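# Fit and lock the server's top cover, no tools inside

## Task

Close the server: fit its top cover and leave it locked with no tool inside. The cover locks once slid shut, either by pushing it firmly or while both release buttons are held down.

## Robot and tools

Robot: two seven-joint Kinova Gen3 arms, left_arm and right_arm, each ending in a parallel two-finger gripper. Fingers point along the gripper's +z and close along its x axis. end_effector_position is the point midway between the pads; fingertips extend 17.5 mm past it. Opening ranges from 50 mm (fully open) to pads touching.

Frames: the scene frame has its origin at table height, midway between the nominal arm bases, +z up, +x out over the table, left_arm on +y. Real bases: left_arm at (-0.003, +0.269, 0) m, right_arm at (+0.046, -0.383, 0) m, each turned very slightly about z. Each arm reports its hand pose, velocities and wrist camera pose in its own base frame; fixed cameras and the table use the scene frame. Motion offsets are along the axes of that arm's current Hand target. Printed positions may be a few cm off, more at long reach.

A row is always 18 numbers in [-1, 1]: left_arm dx, dy, dz, rx, ry, rz, left gripper position, force_limit, speed, then the same nine for right_arm. Pose numbers are offsets, not poses: they count from the arm's Hand target as it was when the action or move began, along that target's own axes. 1.0 equals 0.6 m or 180 degrees; rx, ry, rz form one rotation vector. Sending the same offset twice moves the arm twice. Six zeros re-request the current Hand target. Gripper position: +1 fully open, about -0.65 pads meet, -1 to grip (closes until stopped). force_limit: -1 about 20 N, 0 about 102 N, +1 about 185 N per pad. speed: -1 is 20 mm/s, 0 is 85, +1 is 150. Both default to +1. Gripper numbers are absolute commands, so to keep a gripper as it is, resend its last three numbers (0 is a real command). New force or speed apply only after position changes by at least 0.01.

Tools:
- execute_actions(actions, cameras): actions is a list of actions; each action is a table of up to 15 rows, one per 1/30 s step; a short table repeats its last row to fill 15 steps. Every row in an action counts from that action's start pose. Images appear only for an empty actions list or when cameras names them (["all"] for all, [] none).
- move(target, speed, blend, blocking, cameras): straight-line path toward one 18-number row, or a list of up to 15 rows all counted from the same starting Hand targets. speed is path top speed in m/s, 0.002 to 0.5 (default 0.25), one value or one per target; turning is capped at twice that in rad/s and 0.873 rad/s. blend in m rounds corners between listed targets (0 = stop at each). Paths last 0.5 to 10 s and do not avoid obstacles. blocking=false returns after about 0.5 s while the move continues. The result adds a move: line, e.g. done (within 3 mm and 2 degrees), off_target, moving, held, fault, plus limits such as paced (pose clipped) or held (steps withheld, e.g. by the inter-arm clearance check).
- wait(seconds 0 to 10): let time pass holding commands.
- stop: brake a running move; fingers keep going.
- zoom_image(camera, region [x0,y0,x1,y1] pixels, at most 504x504): closer view of a camera's latest image.
- clear_fault(arm): clears a reported torque fault on left_arm or right_arm.
- read_manual(section): licence texts only.
- finished_scene(scene): ends the scene with that scene's number; irreversible.

Cameras: cam_head_left, cam_head_right, cam_high, cam_low, cam_left_wrist, cam_right_wrist, all 672x504.

Results: Hand target is the last commanded pose after clipping (orientation is clipped to 32 degrees from measured each step); the gripper often rests a little short, and the next command, even zeros, asks for it again; add the missing distance as an offset if needed. object_status: 0 moving, 1 blocked while opening, 2 blocked while closing (a grip), 3 reached the commanded opening or pads met (usually nothing held). Opening in mm is about (250 - position_measured) x 0.202. Flange force is the external force in gripper axes, including held weight and some error. Joint torques are in joint order, positive toward larger joint angles. A Joint velocities line may read within noise or be omitted.

Cautions: arms are stiff; aiming even a few mm beyond a firm contact presses very hard, and speed makes contacts harsher. To stop pressing, command a target back behind the gripper. Excess joint torque (limits 104.5 N m for the four big joints, 51.3 N m for the wrist joints) or a joint straying over 5 degrees causes a torque fault that halts the arm until clear_fault. Avoid contact between the arms, including one gripper closing on the other's fingers. Holding loads, stretching out or pushing at unreachable poses heats motors; MOTOR HOT appears from 60 °C, and at 75 °C the arm sinks for 30 to 60 s. Large gripper turns can swing the elbow. Grip objects centred, do not release parts still moving, do not drop anything, let nothing leave the table, and avoid striking fixed or heavy things. The scene keeps running while you think.

Each tool is called after "Emit:" by a JSON object that holds its "name" and its "arguments", one argument or row to a line.

## Session

Emit:
{"name": "execute_actions", "arguments": {
  "actions": []
}}

Scene clock: 0.00 s.
left_arm: end_effector_position=(+0.3230, -0.0806, +0.2929) position_measured=3 object_status=3 end_effector_quat_wxyz=(-0.072, +0.850, -0.519, -0.052) | right_arm: end_effector_position=(+0.3334, +0.0705, +0.3378) position_measured=3 object_status=3 end_effector_quat_wxyz=(+0.312, +0.663, -0.660, +0.167)
Joint positions: left_arm=[0.026 0.124 0.35 1.726 -0.207 1.382 -0.674] | right_arm=[-0.284 0.504 -0.627 1.365 0.564 2.04 3.844]
Joint velocities: within noise
Joint torques (N m): no reading
Flange force (N): no reading
Hand target: left_arm +0.3230, -0.0806, +0.2929; -0.072, +0.850, -0.519, -0.052 | right_arm +0.3334, +0.0705, +0.3378; +0.312, +0.663, -0.660, +0.167
Tool commands: left_gripper/position=+1.0 left_gripper/force_limit=+1.0 left_gripper/speed=+1.0 right_gripper/position=+1.0 right_gripper/force_limit=+1.0 right_gripper/speed=+1.0

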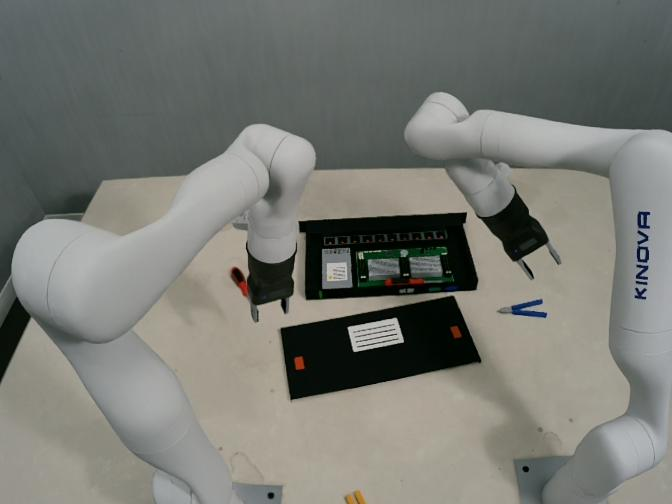

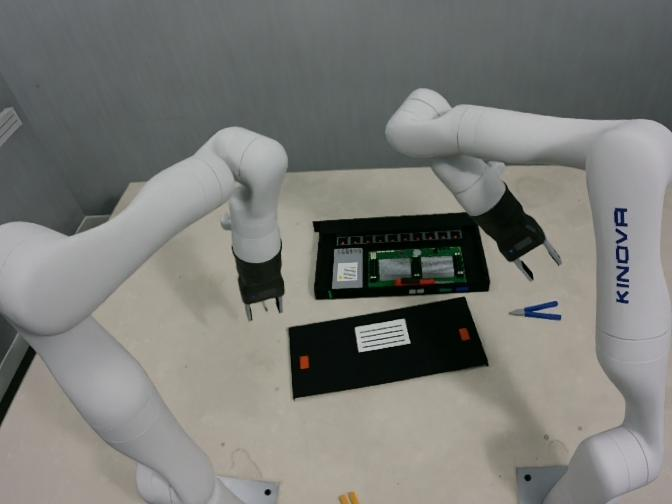

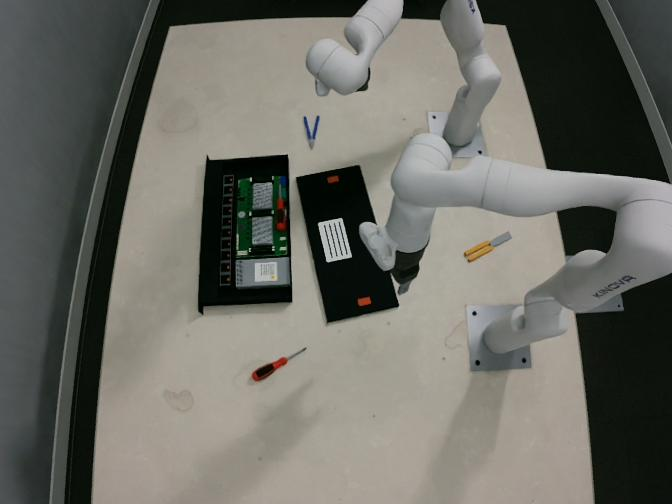

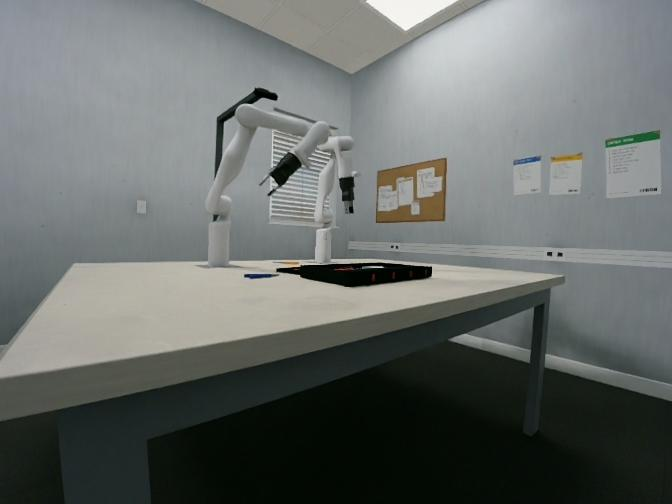

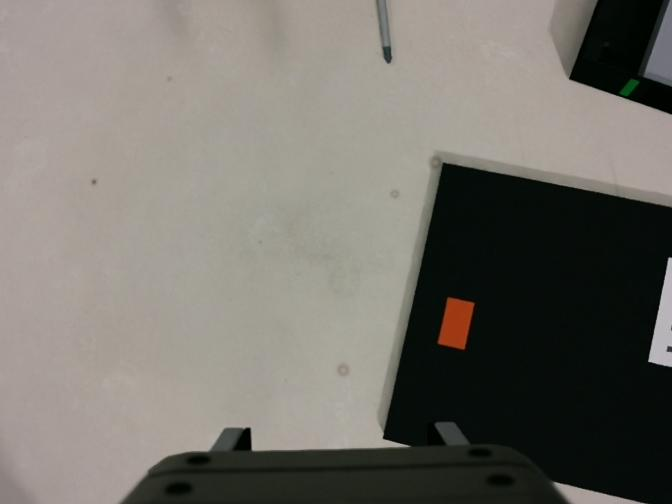

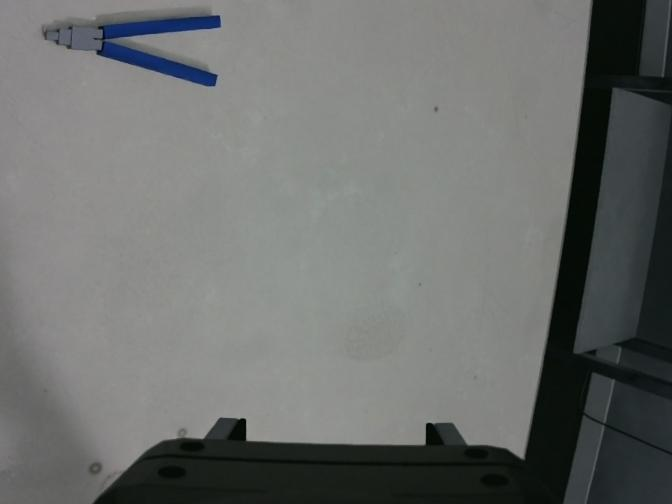

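Emit:
{"name": "zoom_image", "arguments": {
  "camera": "cam_head_right",
  "region": [270, 190, 510, 410]
}}

Emit:
{"name": "zoom_image", "arguments": {
  "camera": "cam_high",
  "region": [180, 130, 420, 340]
}}

Emit:
{"name": "zoom_image", "arguments": {
  "camera": "cam_low",
  "region": [230, 230, 450, 310]
}}

Scaled by 2.100.

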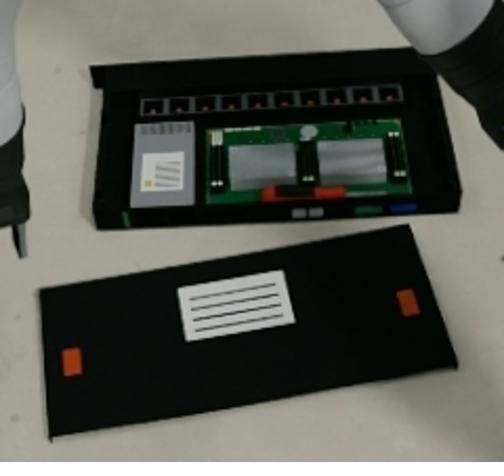

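Scaled by 2.100.

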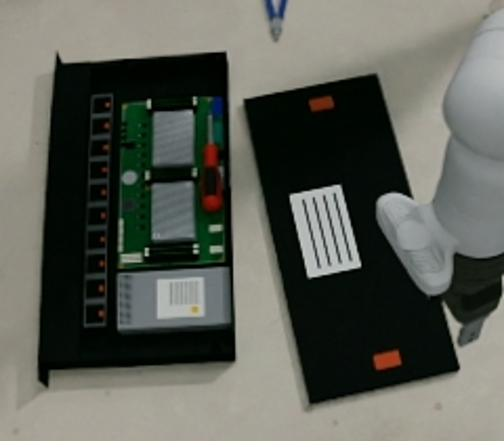

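Scaled by 2.291.

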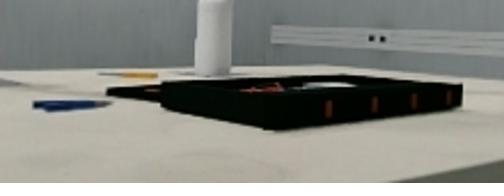

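Emit:
{"name": "move", "arguments": {
  "target": [0.2117,-0.2317,-0.0307,-0.0091,0.0566,0.151,1,1,1,-0.2336,-0.1305,-0.1463,0.0667,-0.2201,0.0013,1,1,1],
  "speed": 0.3,
  "cameras": ["cam_left_wrist","cam_right_wrist","cam_head_right"]
}}

Scene clock: 94.00 s.
left_arm: end_effector_position=(+0.5048, -0.1325, +0.2998) position_measured=3 object_status=3 end_effector_quat_wxyz=(+0.000, +0.707, -0.708, +0.000) | right_arm: end_effector_position=(+0.4166, +0.2289, +0.2996) position_measured=3 object_status=3 end_effector_quat_wxyz=(+0.001, +0.707, -0.707, +0.000)
Joint positions: left_arm=[-0.017 0.539 0.426 1.13 -0.214 1.514 -1.206] | right_arm=[-0.106 0.479 -0.748 1.287 0.32 1.497 3.892]
Joint torques (N m): left_arm=[-0.53 -19.26 3.27 -8.29 0.04 0.08 -0.26] | right_arm=[-1.08 -16.62 -3.83 -10.42 0.16 -0.22 -0.14]
Flange force (N): left_arm=[2.5 -4.5 -2.4] | right_arm=[5.8 5.1 3.2]
Hand target: left_arm +0.5048, -0.1325, +0.2998; +0.000, +0.707, -0.708, +0.000 | right_arm +0.4166, +0.2289, +0.2996; +0.001, +0.707, -0.707, +0.000
Off the commanded pose: left_arm 0.000 m, 0 deg | right_arm 0.000 m, 0 deg.
move: done
Images, in order (width x height): cam_head_right 672x504, cam_left_wrist 672x504, cam_right_wrist 672x504.

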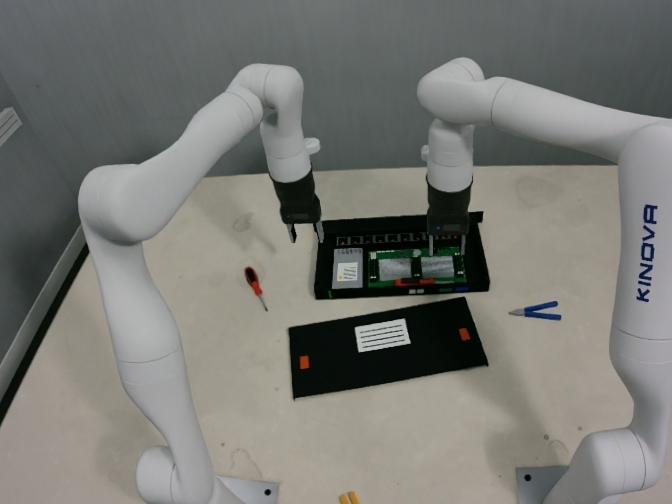

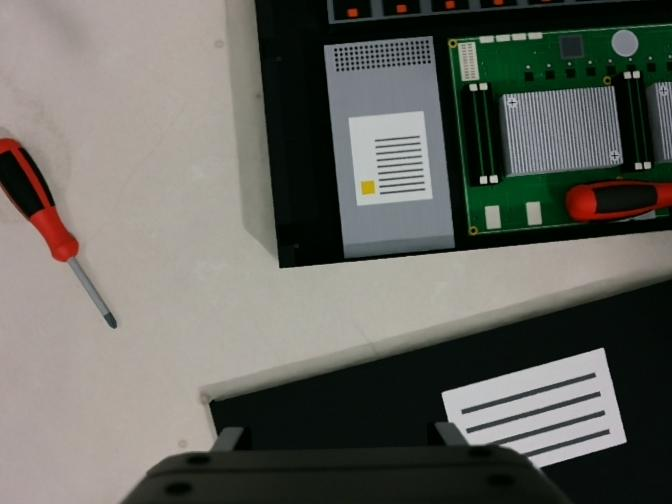

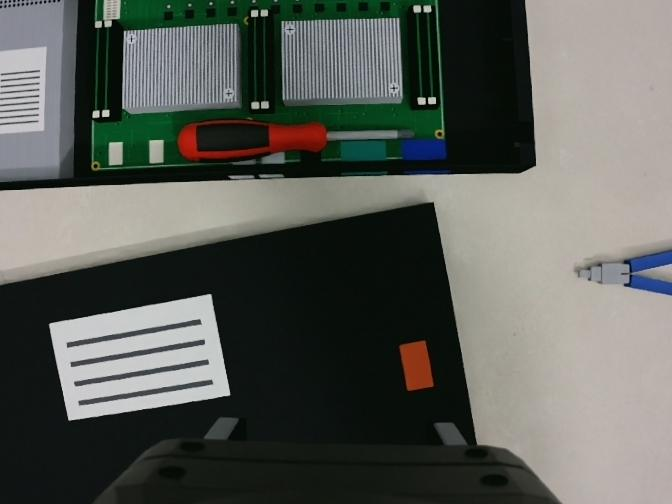

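Emit:
{"name": "zoom_image", "arguments": {
  "camera": "cam_right_wrist",
  "region": [90, 0, 540, 210]
}}

Emit:
{"name": "zoom_image", "arguments": {
  "camera": "cam_left_wrist",
  "region": [430, 20, 672, 280]
}}

Emit:
{"name": "zoom_image", "arguments": {
  "camera": "cam_head_right",
  "region": [300, 200, 500, 310]
}}

Scaled by 1.120.

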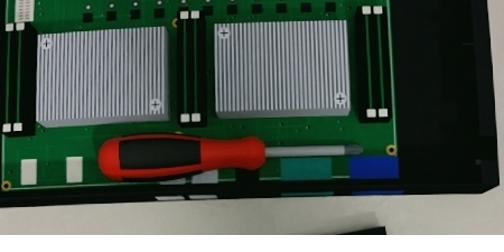

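Scaled by 1.938.

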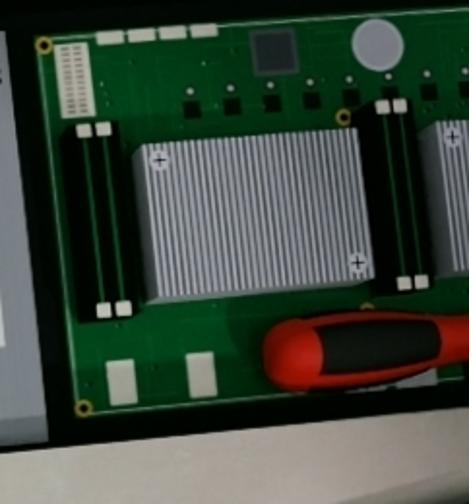

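Scaled by 2.520.

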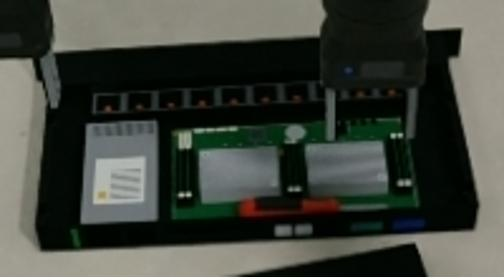

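Emit:
{"name": "move", "arguments": {
  "target": [-0.3325,0.1717,0.333,0.217,0.217,0.465,1,1,1,-0.0945,-0.2197,0.266,0,0,0.5,1,1,1],
  "speed": 0.4,
  "cameras": ["cam_left_wrist","cam_right_wrist"]
}}

Scene clock: 215.57 s.
left_arm: end_effector_position=(+0.4022, +0.0672, +0.1000) position_measured=3 object_status=3 end_effector_quat_wxyz=(+0.000, +0.001, +0.906, -0.423) | right_arm: end_effector_position=(+0.5483, +0.2854, +0.1399) position_measured=3 object_status=3 end_effector_quat_wxyz=(+0.000, +0.000, +1.000, -0.001)
Joint positions: left_arm=[-1.198 1.057 0.86 1.632 0.026 1.155 -3.645] | right_arm=[-0.377 0.871 -0.337 1.001 0.266 1.309 2.471]
Joint torques (N m): left_arm=[-0.47 -17.86 8.45 -2.27 2.27 1.33 -0.26] | right_arm=[-1.12 -24.55 -2.75 -10.25 0.2 -0.15 -0.07]
Flange force (N): left_arm=[-3.7 1.8 -0.8] | right_arm=[6.6 -5.6 1.7]
Hand target: left_arm +0.4022, +0.0672, +0.1000; +0.000, +0.001, +0.906, -0.423 | right_arm +0.5483, +0.2854, +0.1399; +0.000, +0.000, +1.000, -0.001
Off the commanded pose: left_arm 0.000 m, 0 deg | right_arm 0.000 m, 0 deg.
move: done
Images, in order (width x height): cam_left_wrist 672x504, cam_right_wrist 672x504.

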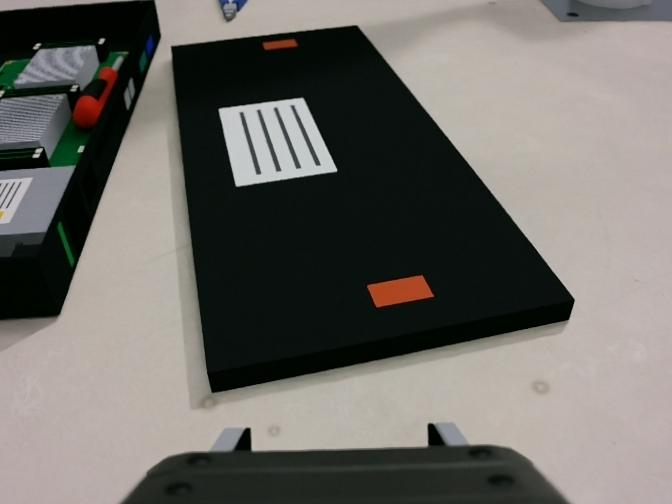

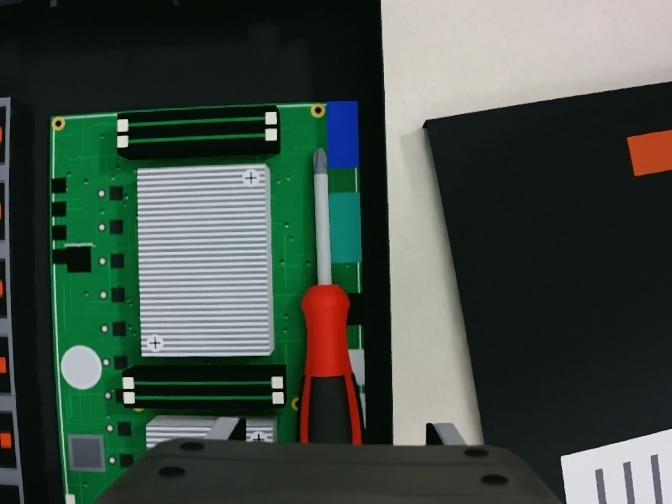

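Emit:
{"name": "zoom_image", "arguments": {
  "camera": "cam_left_wrist",
  "region": [180, 250, 600, 410]
}}

Emit:
{"name": "zoom_image", "arguments": {
  "camera": "cam_right_wrist",
  "region": [0, 0, 480, 250]
}}

Emit:
{"name": "execute_actions", "arguments": {
  "actions": [],
  "cameras": ["cam_head_left", "cam_head_right"]
}}

Emit:
{"name": "zoom_image", "arguments": {
  "camera": "cam_head_right",
  "region": [280, 330, 390, 410]
}}

Emit:
{"name": "zoom_image", "arguments": {
  "camera": "cam_head_right",
  "region": [400, 330, 510, 410]
}}

Scaled by 1.200.

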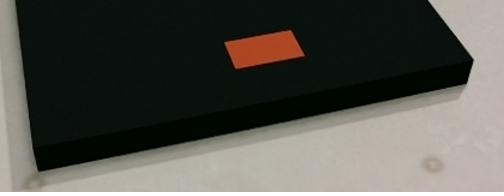

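Scaled by 1.050.

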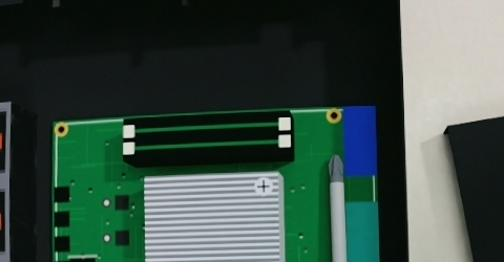

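Scene clock: 247.80 s.
left_arm: end_effector_position=(+0.4022, +0.0672, +0.1000) position_measured=3 object_status=3 end_effector_quat_wxyz=(+0.000, +0.001, +0.906, -0.423) | right_arm: end_effector_position=(+0.5483, +0.2854, +0.1399) position_measured=3 object_status=3 end_effector_quat_wxyz=(+0.000, +0.000, +1.000, -0.001)
Joint positions: left_arm=[-1.198 1.057 0.86 1.632 0.026 1.155 -3.645] | right_arm=[-0.377 0.871 -0.337 1.001 0.266 1.309 2.471]
Joint velocities: within noise
Joint torques (N m): left_arm=[-0.4 -17.8 8.46 -2.11 2.24 1.46 -0.24] | right_arm=[-1.07 -24.55 -2.75 -10.2 0.21 -0.08 -0.16]
Flange force (N): left_arm=[-3.8 1.9 -0.9] | right_arm=[6.4 -5.5 1.8]
Hand target: left_arm +0.4022, +0.0672, +0.1000; +0.000, +0.001, +0.906, -0.423 | right_arm +0.5483, +0.2854, +0.1399; +0.000, +0.000, +1.000, -0.001
Tool commands: left_gripper/position=+1.0 left_gripper/force_limit=+1.0 left_gripper/speed=+1.0 right_gripper/position=+1.0 right_gripper/force_limit=+1.0 right_gripper/speed=+1.0
Off the commanded pose: left_arm 0.000 m, 0 deg | right_arm 0.000 m, 0 deg.
Images, in order (width x height): cam_head_left 672x504, cam_head_right 672x504.

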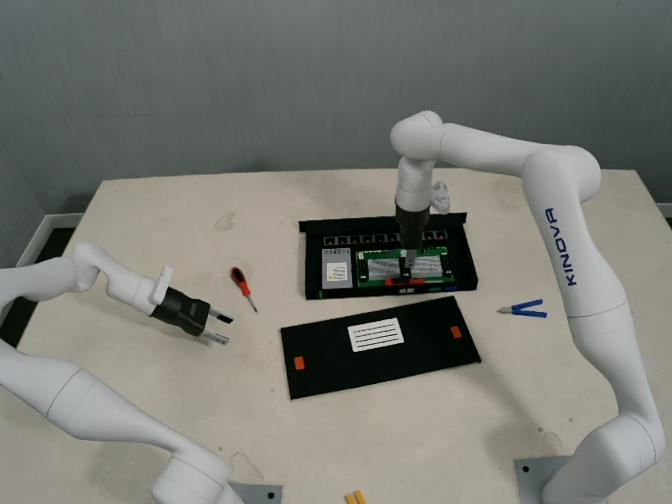

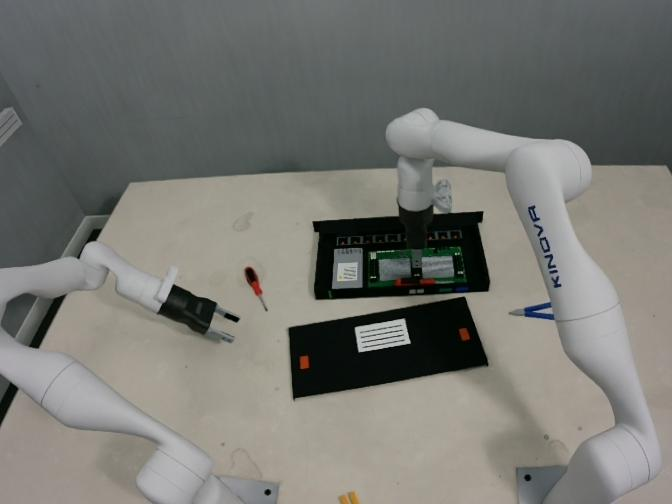

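Scaled by 4.582.

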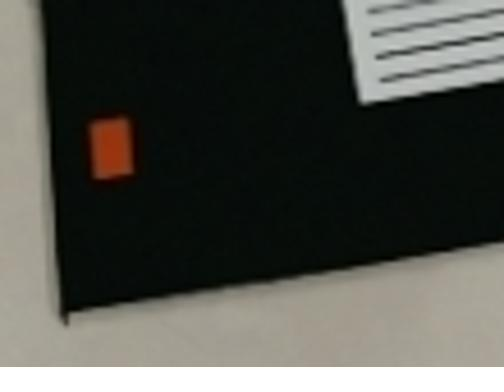

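Scaled by 4.582.

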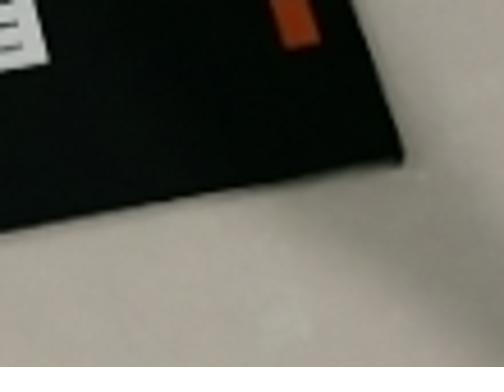

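Emit:
{"name": "move", "arguments": {
  "target": [
    [0.1455,-0.364,0.1228,-0.144,-0.171,0.0415,1,1,1,-0.0068,-0.0383,0,0,0,-0.0133,0.208,1,1],
    [0.291,-0.4095,0.5137,-0.288,-0.3416,0.083,1,1,1,-0.0068,-0.0383,0.15,0,0,-0.0133,0.208,1,1]
  ],
  "speed": 0.3,
  "blend": [0.02,0],
  "cameras": ["cam_left_wrist","cam_right_wrist","cam_head_right","cam_high"]
}}

Scene clock: 431.30 s.
left_arm: end_effector_position=(+0.2271, -0.3266, +0.0902) position_measured=3 object_status=3 end_effector_quat_wxyz=(+0.497, -0.099, +0.860, +0.056) | right_arm: end_effector_position=(+0.5524, +0.2623, +0.0499) position_measured=121 object_status=3 end_effector_quat_wxyz=(+0.000, -0.021, +1.000, -0.001)
Joint positions: left_arm=[-1.159 -0.888 2.743 2.051 2.236 -0.901 -3.577] | right_arm=[-0.33 0.951 -0.332 1.145 0.305 1.093 2.511]
Joint torques (N m): left_arm=[-0.57 17.18 -2.75 -0.6 -0.88 -2.72 -0.11] | right_arm=[-1.1 -24.83 -2.98 -9.39 0.18 -0.14 -0.14]
Flange force (N): left_arm=[2.7 -1.0 2.3] | right_arm=[5.8 -4.6 0.5]
Hand target: left_arm +0.2271, -0.3266, +0.0902; +0.497, -0.099, +0.860, +0.056 | right_arm +0.5524, +0.2623, +0.0499; +0.000, -0.021, +1.000, -0.001
Off the commanded pose: left_arm 0.000 m, 0 deg | right_arm 0.000 m, 0 deg.
move: done; limits=paced
Images, in order (width x height): cam_head_right 672x504, cam_high 672x504, cam_left_wrist 672x504, cam_right_wrist 672x504.

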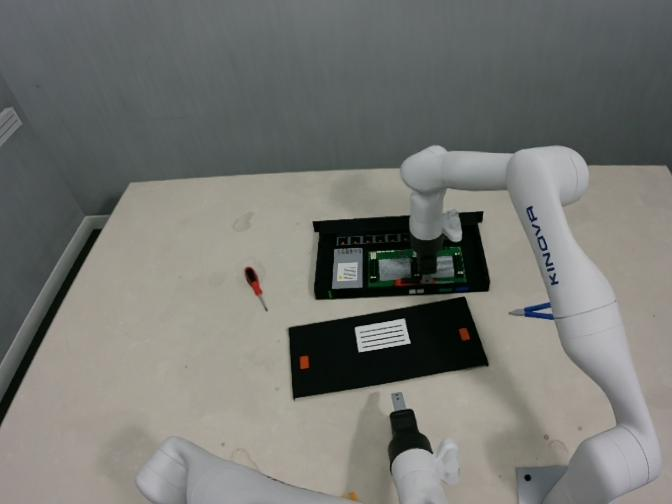

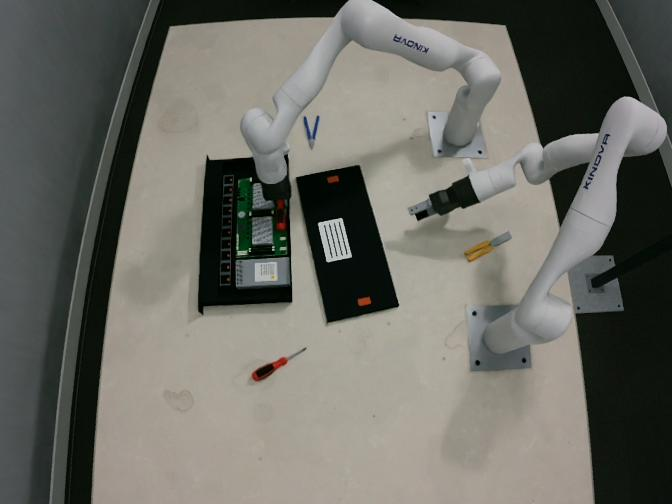

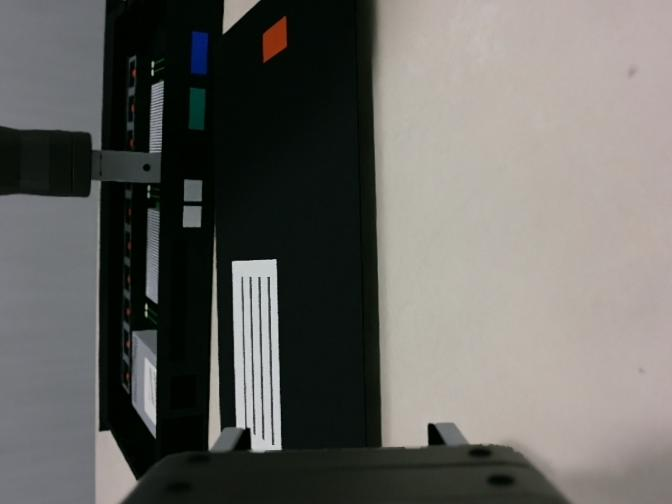

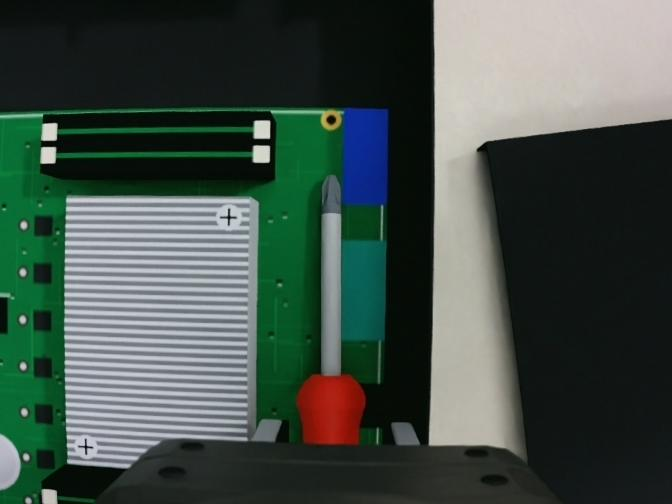

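Emit:
{"name": "zoom_image", "arguments": {
  "camera": "cam_left_wrist",
  "region": [300, 0, 450, 220]
}}

Emit:
{"name": "zoom_image", "arguments": {
  "camera": "cam_left_wrist",
  "region": [200, 250, 450, 450]
}}

Emit:
{"name": "move", "arguments": {
  "target": [0,0,0,0,0,0,1,1,1,0,0,0.0167,0,0,0,0.208,1,1],
  "speed": 0.04,
  "cameras": []
}}

Emit:
{"name": "execute_actions", "arguments": {
  "actions": [
    [[0,0,0,0,0,0,1,1,1,0,0,0,0,0,0,-1,-0.6,0]]
  ],
  "cameras": ["cam_right_wrist"]
}}

Scaled by 2.291.

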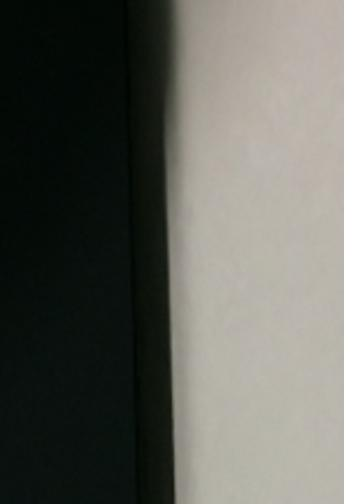

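Scaled by 2.016.

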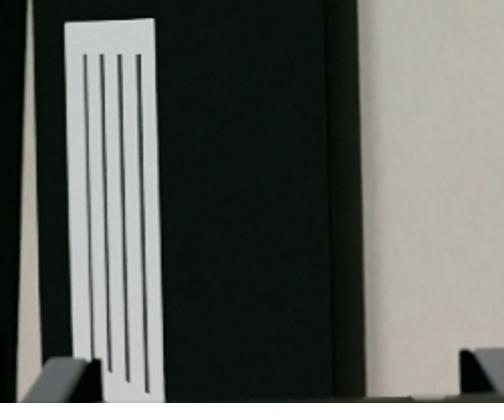

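Scene clock: 446.50 s.
left_arm: end_effector_position=(+0.2271, -0.3266, +0.0902) position_measured=3 object_status=3 end_effector_quat_wxyz=(+0.497, -0.099, +0.860, +0.056) | right_arm: end_effector_position=(+0.5524, +0.2623, +0.0400) position_measured=121 object_status=3 end_effector_quat_wxyz=(+0.000, -0.021, +1.000, -0.001)
Joint positions: left_arm=[-1.159 -0.888 2.743 2.051 2.236 -0.901 -3.577] | right_arm=[-0.331 0.964 -0.33 1.153 0.308 1.073 2.508]
Joint torques (N m): left_arm=[-0.42 17.26 -2.65 -0.26 -1.04 -2.72 -0.21] | right_arm=[-1.06 -24.7 -3.04 -9.32 0.27 -0.15 -0.12]
Flange force (N): left_arm=[3.3 -2.1 2.1] | right_arm=[6.3 -4.7 0.2]
Hand target: left_arm +0.2271, -0.3266, +0.0902; +0.497, -0.099, +0.860, +0.056 | right_arm +0.5524, +0.2623, +0.0399; +0.000, -0.021, +1.000, -0.001
Off the commanded pose: left_arm 0.000 m, 0 deg | right_arm 0.000 m, 0 deg.
move: done
No camera images: "cameras" was empty.

Scene clock: 447.20 s.
left_arm: end_effector_position=(+0.2271, -0.3266, +0.0902) position_measured=3 object_status=3 end_effector_quat_wxyz=(+0.497, -0.099, +0.860, +0.056) | right_arm: end_effector_position=(+0.5524, +0.2623, +0.0400) position_measured=199 object_status=2 end_effector_quat_wxyz=(+0.000, -0.021, +1.000, -0.001)
Joint positions: left_arm=[-1.159 -0.888 2.743 2.051 2.236 -0.901 -3.577] | right_arm=[-0.331 0.964 -0.33 1.153 0.308 1.072 2.508]
Joint torques (N m): left_arm=[-0.45 17.2 -2.75 -0.3 -0.98 -2.77 -0.18] | right_arm=[-2.54 -8.31 -2.5 -5.03 0.04 -2.81 -0.1]
Hand target: left_arm +0.2271, -0.3266, +0.0902; +0.497, -0.099, +0.860, +0.056 | right_arm +0.5524, +0.2623, +0.0399; +0.000, -0.021, +1.000, -0.001
Off the commanded pose: left_arm 0.000 m, 0 deg | right_arm 0.000 m, 0 deg.
Images, in order (width x height): cam_right_wrist 672x504.

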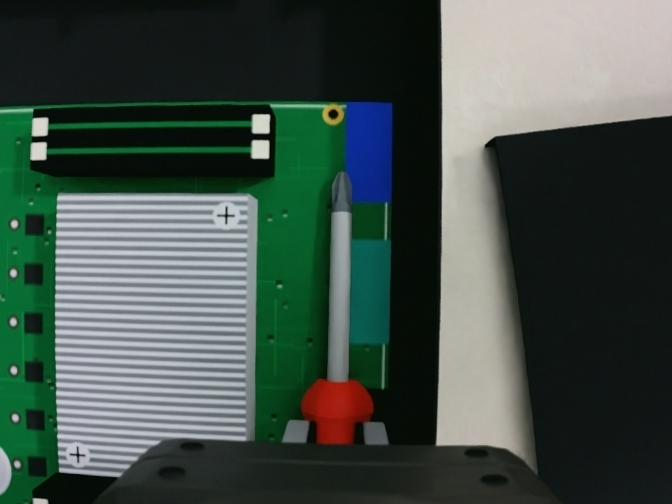

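Emit:
{"name": "execute_actions", "arguments": {
  "actions": [
    [[0,0,0,0,0,0,1,1,1,0,0,0,0,0,0,0.208,-0.6,0]]
  ]
}}

Emit:
{"name": "move", "arguments": {
  "target": [0,0,0,0,0,0,1,1,1,0,0,0.0142,0,0,0,0.208,-0.6,0],
  "speed": 0.02
}}

Emit:
{"name": "execute_actions", "arguments": {
  "actions": [
    [[0,0,0,0,0,0,1,1,1,0,0,0,0,0,0,-1,-0.6,-0.5]]
  ],
  "cameras": ["cam_right_wrist"]
}}

Scene clock: 463.03 s.
left_arm: end_effector_position=(+0.2271, -0.3266, +0.0902) position_measured=3 object_status=3 end_effector_quat_wxyz=(+0.497, -0.099, +0.860, +0.056) | right_arm: end_effector_position=(+0.5524, +0.2623, +0.0399) position_measured=121 object_status=3 end_effector_quat_wxyz=(+0.000, -0.021, +1.000, -0.001)
Joint positions: left_arm=[-1.159 -0.888 2.743 2.051 2.236 -0.901 -3.577] | right_arm=[-0.331 0.964 -0.33 1.153 0.308 1.072 2.508]
Joint torques (N m): left_arm=[-0.42 17.3 -2.69 -0.32 -1.02 -2.77 -0.21] | right_arm=[-1.08 -24.8 -3.02 -9.29 0.23 -0.15 -0.13]
Hand target: left_arm +0.2271, -0.3266, +0.0902; +0.497, -0.099, +0.860, +0.056 | right_arm +0.5524, +0.2623, +0.0399; +0.000, -0.021, +1.000, -0.001
Off the commanded pose: left_arm 0.000 m, 0 deg | right_arm 0.000 m, 0 deg.

Scene clock: 463.77 s.
left_arm: end_effector_position=(+0.2271, -0.3266, +0.0902) position_measured=3 object_status=3 end_effector_quat_wxyz=(+0.497, -0.099, +0.860, +0.056) | right_arm: end_effector_position=(+0.5524, +0.2623, +0.0315) position_measured=121 object_status=3 end_effector_quat_wxyz=(+0.000, -0.021, +1.000, -0.001)
Joint positions: left_arm=[-1.159 -0.888 2.743 2.051 2.236 -0.901 -3.577] | right_arm=[-0.332 0.975 -0.327 1.159 0.312 1.056 2.505]
Joint torques (N m): left_arm=[-0.44 17.22 -2.73 -0.28 -0.98 -2.78 -0.21] | right_arm=[-1.08 -24.88 -2.97 -9.16 0.2 -0.27 -0.12]
Flange force (N): left_arm=[3.2 -1.8 2.3] | right_arm=[5.3 -4.3 -0.1]
Hand target: left_arm +0.2271, -0.3266, +0.0902; +0.497, -0.099, +0.860, +0.056 | right_arm +0.5524, +0.2623, +0.0314; +0.000, -0.021, +1.000, -0.001
Off the commanded pose: left_arm 0.000 m, 0 deg | right_arm 0.000 m, 0 deg.
move: done

Scene clock: 464.47 s.
left_arm: end_effector_position=(+0.2271, -0.3266, +0.0902) position_measured=3 object_status=3 end_effector_quat_wxyz=(+0.497, -0.099, +0.860, +0.056) | right_arm: end_effector_position=(+0.5524, +0.2623, +0.0314) position_measured=166 object_status=2 end_effector_quat_wxyz=(+0.000, -0.021, +1.000, -0.001)
Joint positions: left_arm=[-1.159 -0.888 2.743 2.051 2.236 -0.901 -3.577] | right_arm=[-0.332 0.975 -0.327 1.159 0.312 1.056 2.505]
Joint torques (N m): left_arm=[-0.35 17.24 -2.71 -0.29 -1.07 -2.81 -0.24] | right_arm=[-0.93 -24.67 -2.82 -9.19 0.29 -0.14 -0.12]
Hand target: left_arm +0.2271, -0.3266, +0.0902; +0.497, -0.099, +0.860, +0.056 | right_arm +0.5524, +0.2623, +0.0314; +0.000, -0.021, +1.000, -0.001
Off the commanded pose: left_arm 0.000 m, 0 deg | right_arm 0.000 m, 0 deg.
Images, in order (width x height): cam_right_wrist 672x504.

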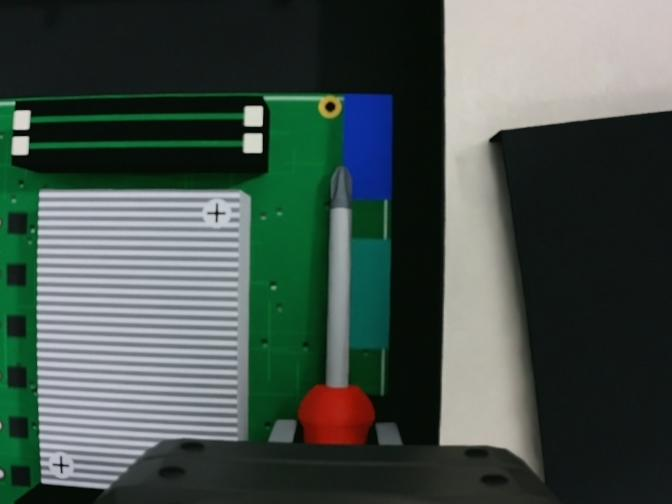

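Emit:
{"name": "move", "arguments": {
  "target": [
    [0.0012,-0.0018,0.0978,0,-0.1111,0,0.67,1,1,0,0,-0.2,0,0,0,-1,-0.6,-0.5],
    [0.0012,-0.0018,0.0978,0,-0.1111,0,0.67,1,1,-0.0297,-0.5267,-0.2,0,0,0,-1,-0.6,-0.5],
    [0.0012,-0.0018,0.0978,0,-0.1111,0,0.67,1,1,-0.0297,-0.5267,-0.009,0,0,0,-1,-0.6,-0.5]
  ],
  "speed": [0.15,0.35,0.15],
  "blend": [0.02,0.02,0],
  "cameras": ["cam_left_wrist","cam_right_wrist","cam_head_right"]
}}

Scene clock: 571.03 s.
left_arm: end_effector_position=(+0.2765, -0.3163, +0.0602) position_measured=52 object_status=3 end_effector_quat_wxyz=(+0.639, -0.088, +0.761, +0.072) | right_arm: end_effector_position=(+0.5833, -0.0528, +0.0373) position_measured=166 object_status=2 end_effector_quat_wxyz=(+0.000, -0.021, +1.000, -0.001)
Joint positions: left_arm=[-1.11 -1.283 2.657 1.949 2.184 -0.976 -3.361] | right_arm=[0.206 0.911 -0.312 1.281 0.295 0.995 3.03]
Joint torques (N m): left_arm=[-0.4 17.88 -4.69 2.76 -0.61 -3.44 -0.21] | right_arm=[-1.07 -24.18 -2.95 -9.19 0.22 -0.18 -0.12]
Flange force (N): left_arm=[3.0 -1.0 2.3] | right_arm=[6.9 -1.0 0.8]
Hand target: left_arm +0.2765, -0.3163, +0.0602; +0.639, -0.088, +0.761, +0.072 | right_arm +0.5833, -0.0528, +0.0372; +0.000, -0.021, +1.000, -0.001
Off the commanded pose: left_arm 0.000 m, 0 deg | right_arm 0.000 m, 0 deg.
move: done
Images, in order (width x height): cam_head_right 672x504, cam_left_wrist 672x504, cam_right_wrist 672x504.

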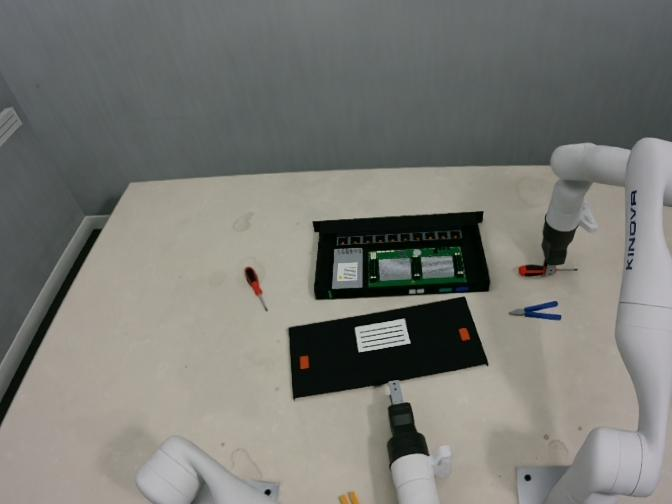

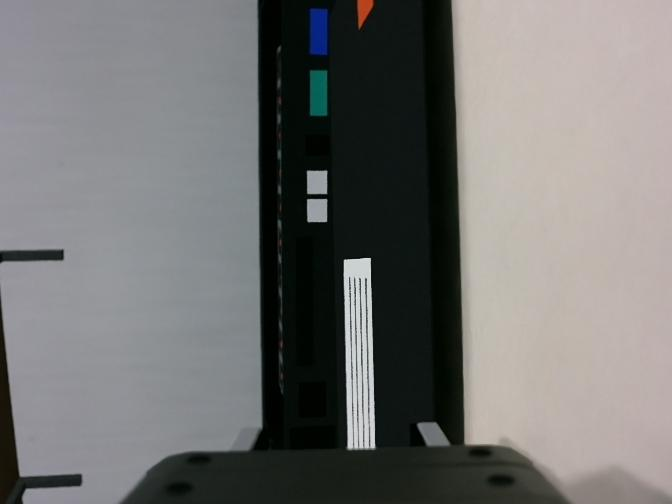

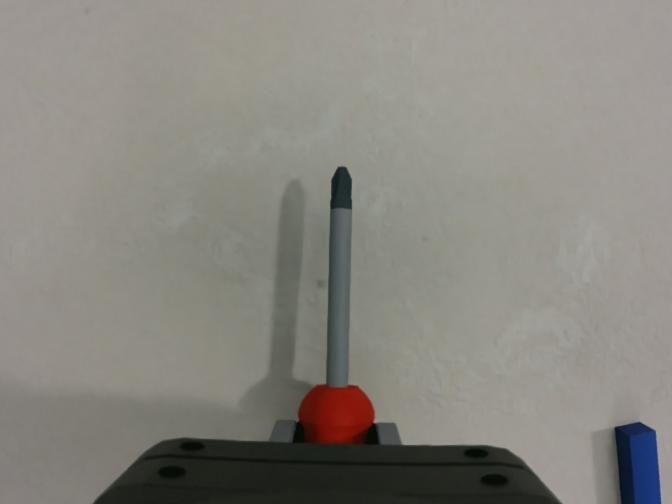

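Emit:
{"name": "move", "arguments": {
  "target": [0.0233,0,0.0041,0,0,0,0.67,1,1,0,0,0.0192,0,0,0,-1,-0.6,-0.5],
  "speed": 0.05,
  "cameras": ["cam_left_wrist"]
}}

Emit:
{"name": "move", "arguments": {
  "target": [0.0049,0,0.0009,0,0,0,0.67,1,1,0,0,0,0,0,0,-1,-0.6,-0.5],
  "speed": 0.01
}}

Scene clock: 606.77 s.
left_arm: end_effector_position=(+0.2765, -0.3163, +0.0461) position_measured=52 object_status=3 end_effector_quat_wxyz=(+0.639, -0.088, +0.761, +0.072) | right_arm: end_effector_position=(+0.5833, -0.0528, +0.0257) position_measured=166 object_status=2 end_effector_quat_wxyz=(+0.000, -0.021, +1.000, -0.001)
Joint positions: left_arm=[-1.113 -1.318 2.666 1.929 2.191 -0.971 -3.347] | right_arm=[0.205 0.927 -0.309 1.288 0.3 0.972 3.026]
Joint torques (N m): left_arm=[-0.36 18.09 -4.72 3.13 -0.58 -3.39 -0.22] | right_arm=[-1.09 -24.2 -2.94 -9.07 0.2 -0.2 -0.11]
Flange force (N): left_arm=[3.5 -1.5 2.2] | right_arm=[7.0 -1.0 0.6]
Hand target: left_arm +0.2765, -0.3163, +0.0460; +0.639, -0.088, +0.761, +0.072 | right_arm +0.5833, -0.0528, +0.0257; +0.000, -0.021, +1.000, -0.001
Off the commanded pose: left_arm 0.000 m, 0 deg | right_arm 0.000 m, 0 deg.
move: done
Images, in order (width x height): cam_left_wrist 672x504.

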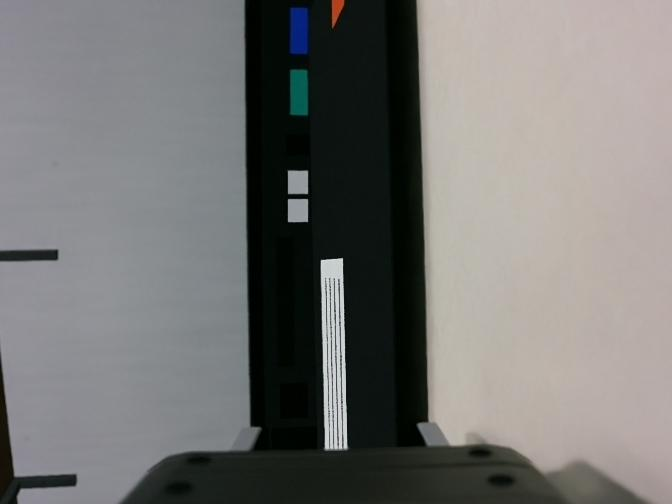

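Scene clock: 607.47 s.
left_arm: end_effector_position=(+0.2765, -0.3163, +0.0431) position_measured=52 object_status=3 end_effector_quat_wxyz=(+0.639, -0.088, +0.761, +0.072) | right_arm: end_effector_position=(+0.5833, -0.0528, +0.0257) position_measured=166 object_status=2 end_effector_quat_wxyz=(+0.000, -0.021, +1.000, -0.001)
Joint positions: left_arm=[-1.114 -1.325 2.667 1.925 2.193 -0.97 -3.345] | right_arm=[0.205 0.927 -0.309 1.288 0.3 0.972 3.026]
Joint torques (N m): left_arm=[-0.43 18.18 -4.68 2.95 -0.56 -3.42 -0.26] | right_arm=[-1.08 -24.23 -3.02 -9.06 0.26 -0.16 -0.1]
Flange force (N): left_arm=[3.3 -0.6 2.5] | right_arm=[7.0 -1.0 0.7]
Hand target: left_arm +0.2765, -0.3163, +0.0431; +0.639, -0.088, +0.761, +0.072 | right_arm +0.5833, -0.0528, +0.0257; +0.000, -0.021, +1.000, -0.001
Off the commanded pose: left_arm 0.000 m, 0 deg | right_arm 0.000 m, 0 deg.
move: done

Emit:
{"name": "execute_actions", "arguments": {
  "actions": [
    [[0,0,0,0,0,0,0.90,1,1,0,0,0,0,0,0,0.208,-0.6,-0.5]]
  ]
}}

Emit:
{"name": "move", "arguments": {
  "target": [0.0100,0,0.0018,0,-0.0167,0,0.90,1,1,0,0,-0.2,0,0,0,0.208,-0.6,-0.5],
  "speed": [0.1],
  "cameras": ["cam_left_wrist","cam_right_wrist"]
}}

Scene clock: 639.27 s.
left_arm: end_effector_position=(+0.2765, -0.3163, +0.0431) position_measured=18 object_status=3 end_effector_quat_wxyz=(+0.639, -0.088, +0.761, +0.072) | right_arm: end_effector_position=(+0.5833, -0.0528, +0.0257) position_measured=121 object_status=3 end_effector_quat_wxyz=(+0.000, -0.021, +1.000, -0.001)
Joint positions: left_arm=[-1.114 -1.325 2.667 1.925 2.193 -0.97 -3.345] | right_arm=[0.205 0.927 -0.309 1.288 0.3 0.972 3.026]
Joint torques (N m): left_arm=[-0.42 18.01 -4.66 3 -0.52 -3.42 -0.22] | right_arm=[-1.01 -23.91 -2.96 -8.86 0.22 -0.19 -0.11]
Hand target: left_arm +0.2765, -0.3163, +0.0431; +0.639, -0.088, +0.761, +0.072 | right_arm +0.5833, -0.0528, +0.0257; +0.000, -0.021, +1.000, -0.001
Off the commanded pose: left_arm 0.000 m, 0 deg | right_arm 0.000 m, 0 deg.

Scene clock: 640.90 s.
left_arm: end_effector_position=(+0.2765, -0.3163, +0.0370) position_measured=18 object_status=3 end_effector_quat_wxyz=(+0.658, -0.086, +0.744, +0.075) | right_arm: end_effector_position=(+0.5833, -0.0526, +0.1456) position_measured=121 object_status=3 end_effector_quat_wxyz=(+0.000, -0.021, +1.000, -0.001)
Joint positions: left_arm=[-1.105 -1.385 2.669 1.885 2.212 -1.009 -3.334] | right_arm=[0.211 0.784 -0.337 1.16 0.251 1.237 3.067]
Joint torques (N m): left_arm=[-0.44 18.03 -4.83 3.38 -0.55 -3.48 -0.21] | right_arm=[-1.05 -23.16 -2.78 -10.09 0.24 -0.22 -0.14]
Flange force (N): left_arm=[3.0 -1.1 2.0] | right_arm=[7.1 -1.1 1.4]
Hand target: left_arm +0.2765, -0.3163, +0.0370; +0.658, -0.086, +0.744, +0.075 | right_arm +0.5833, -0.0526, +0.1457; +0.000, -0.021, +1.000, -0.001
Off the commanded pose: left_arm 0.000 m, 0 deg | right_arm 0.000 m, 0 deg.
move: done
Images, in order (width x height): cam_left_wrist 672x504, cam_right_wrist 672x504.

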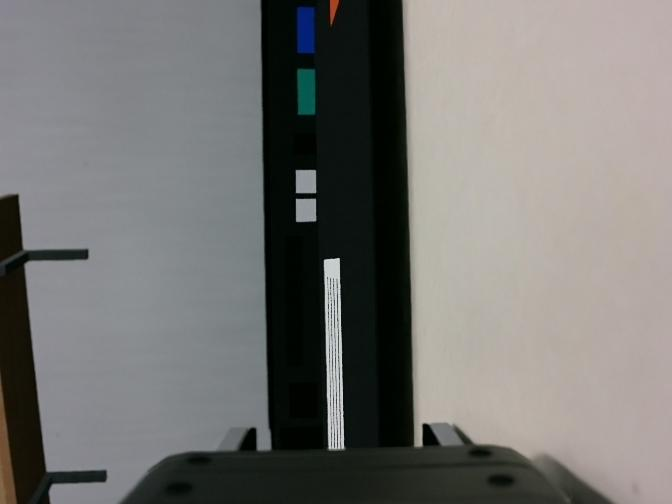

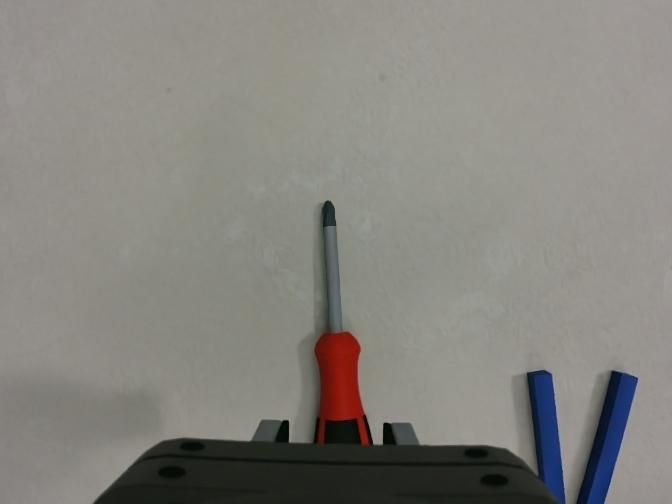

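Emit:
{"name": "move", "arguments": {
  "target": [
    [0.0041,0,0.0005,0,0,0,0.90,1,1,0,0,0,0,0,0,0.208,-0.6,-0.5],
    [-0.0129,0,0.1394,0,0,0,0.90,1,1,0,0,0,0,0,0,0.208,-0.6,-0.5]
  ],
  "speed": [0.02,0.06],
  "cameras": ["cam_left_wrist","cam_head_right","cam_head_left"]
}}

Scene clock: 661.53 s.
left_arm: end_effector_position=(+0.3583, -0.2973, +0.0345) position_measured=18 object_status=3 end_effector_quat_wxyz=(+0.658, -0.086, +0.744, +0.075) | right_arm: end_effector_position=(+0.5833, -0.0526, +0.1457) position_measured=121 object_status=3 end_effector_quat_wxyz=(+0.000, -0.021, +1.000, -0.001)
Joint positions: left_arm=[-1.216 -1.447 2.548 1.944 2.041 -0.829 -3.227] | right_arm=[0.211 0.784 -0.337 1.16 0.251 1.237 3.067]
Joint torques (N m): left_arm=[-1.26 14.59 0.84 0.69 0.39 2.43 -0.29] | right_arm=[-1.1 -23.07 -2.84 -10.07 0.22 -0.2 -0.12]
Flange force (N): left_arm=[-14.5 0.5 -1.1] | right_arm=[7.3 -1.1 1.4]
Hand target: left_arm +0.3583, -0.2973, +0.0344; +0.658, -0.086, +0.744, +0.075 | right_arm +0.5833, -0.0526, +0.1457; +0.000, -0.021, +1.000, -0.001
Off the commanded pose: left_arm 0.000 m, 0 deg | right_arm 0.000 m, 0 deg.
move: done
Images, in order (width x height): cam_head_left 672x504, cam_head_right 672x504, cam_left_wrist 672x504.

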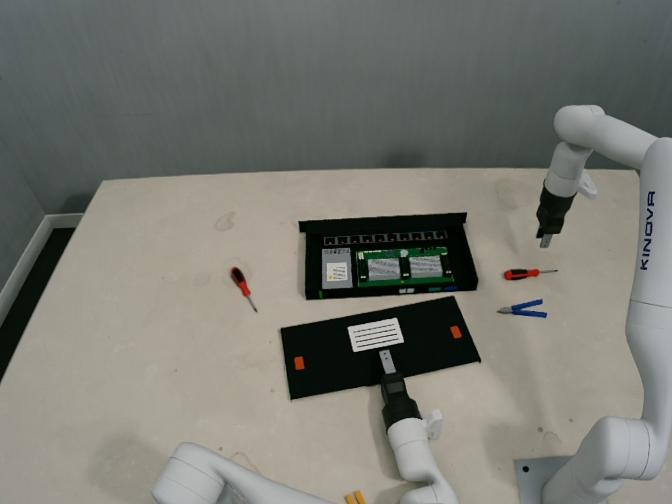

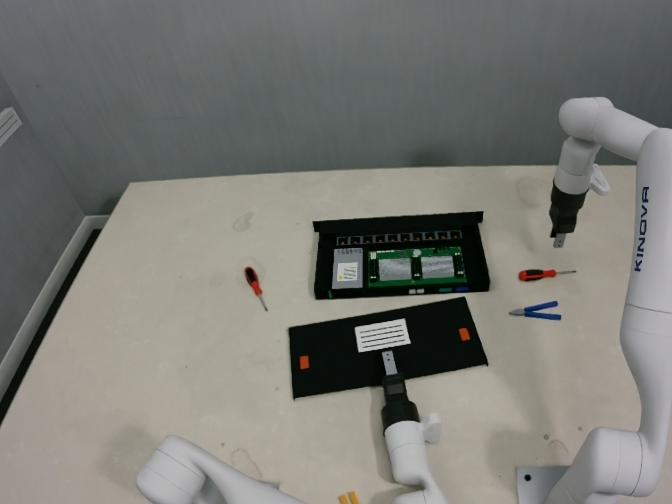

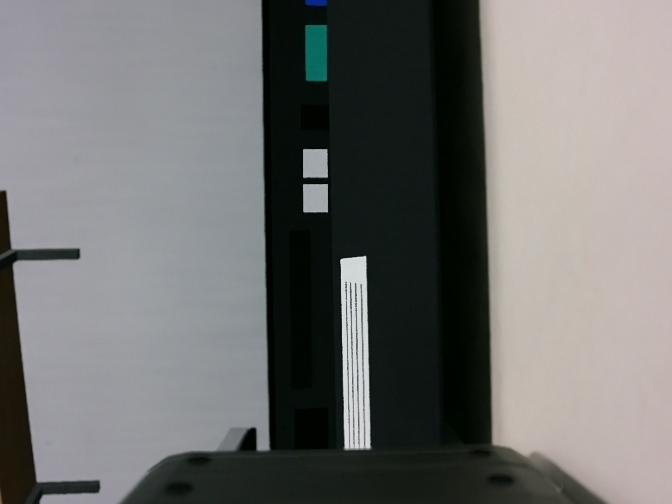

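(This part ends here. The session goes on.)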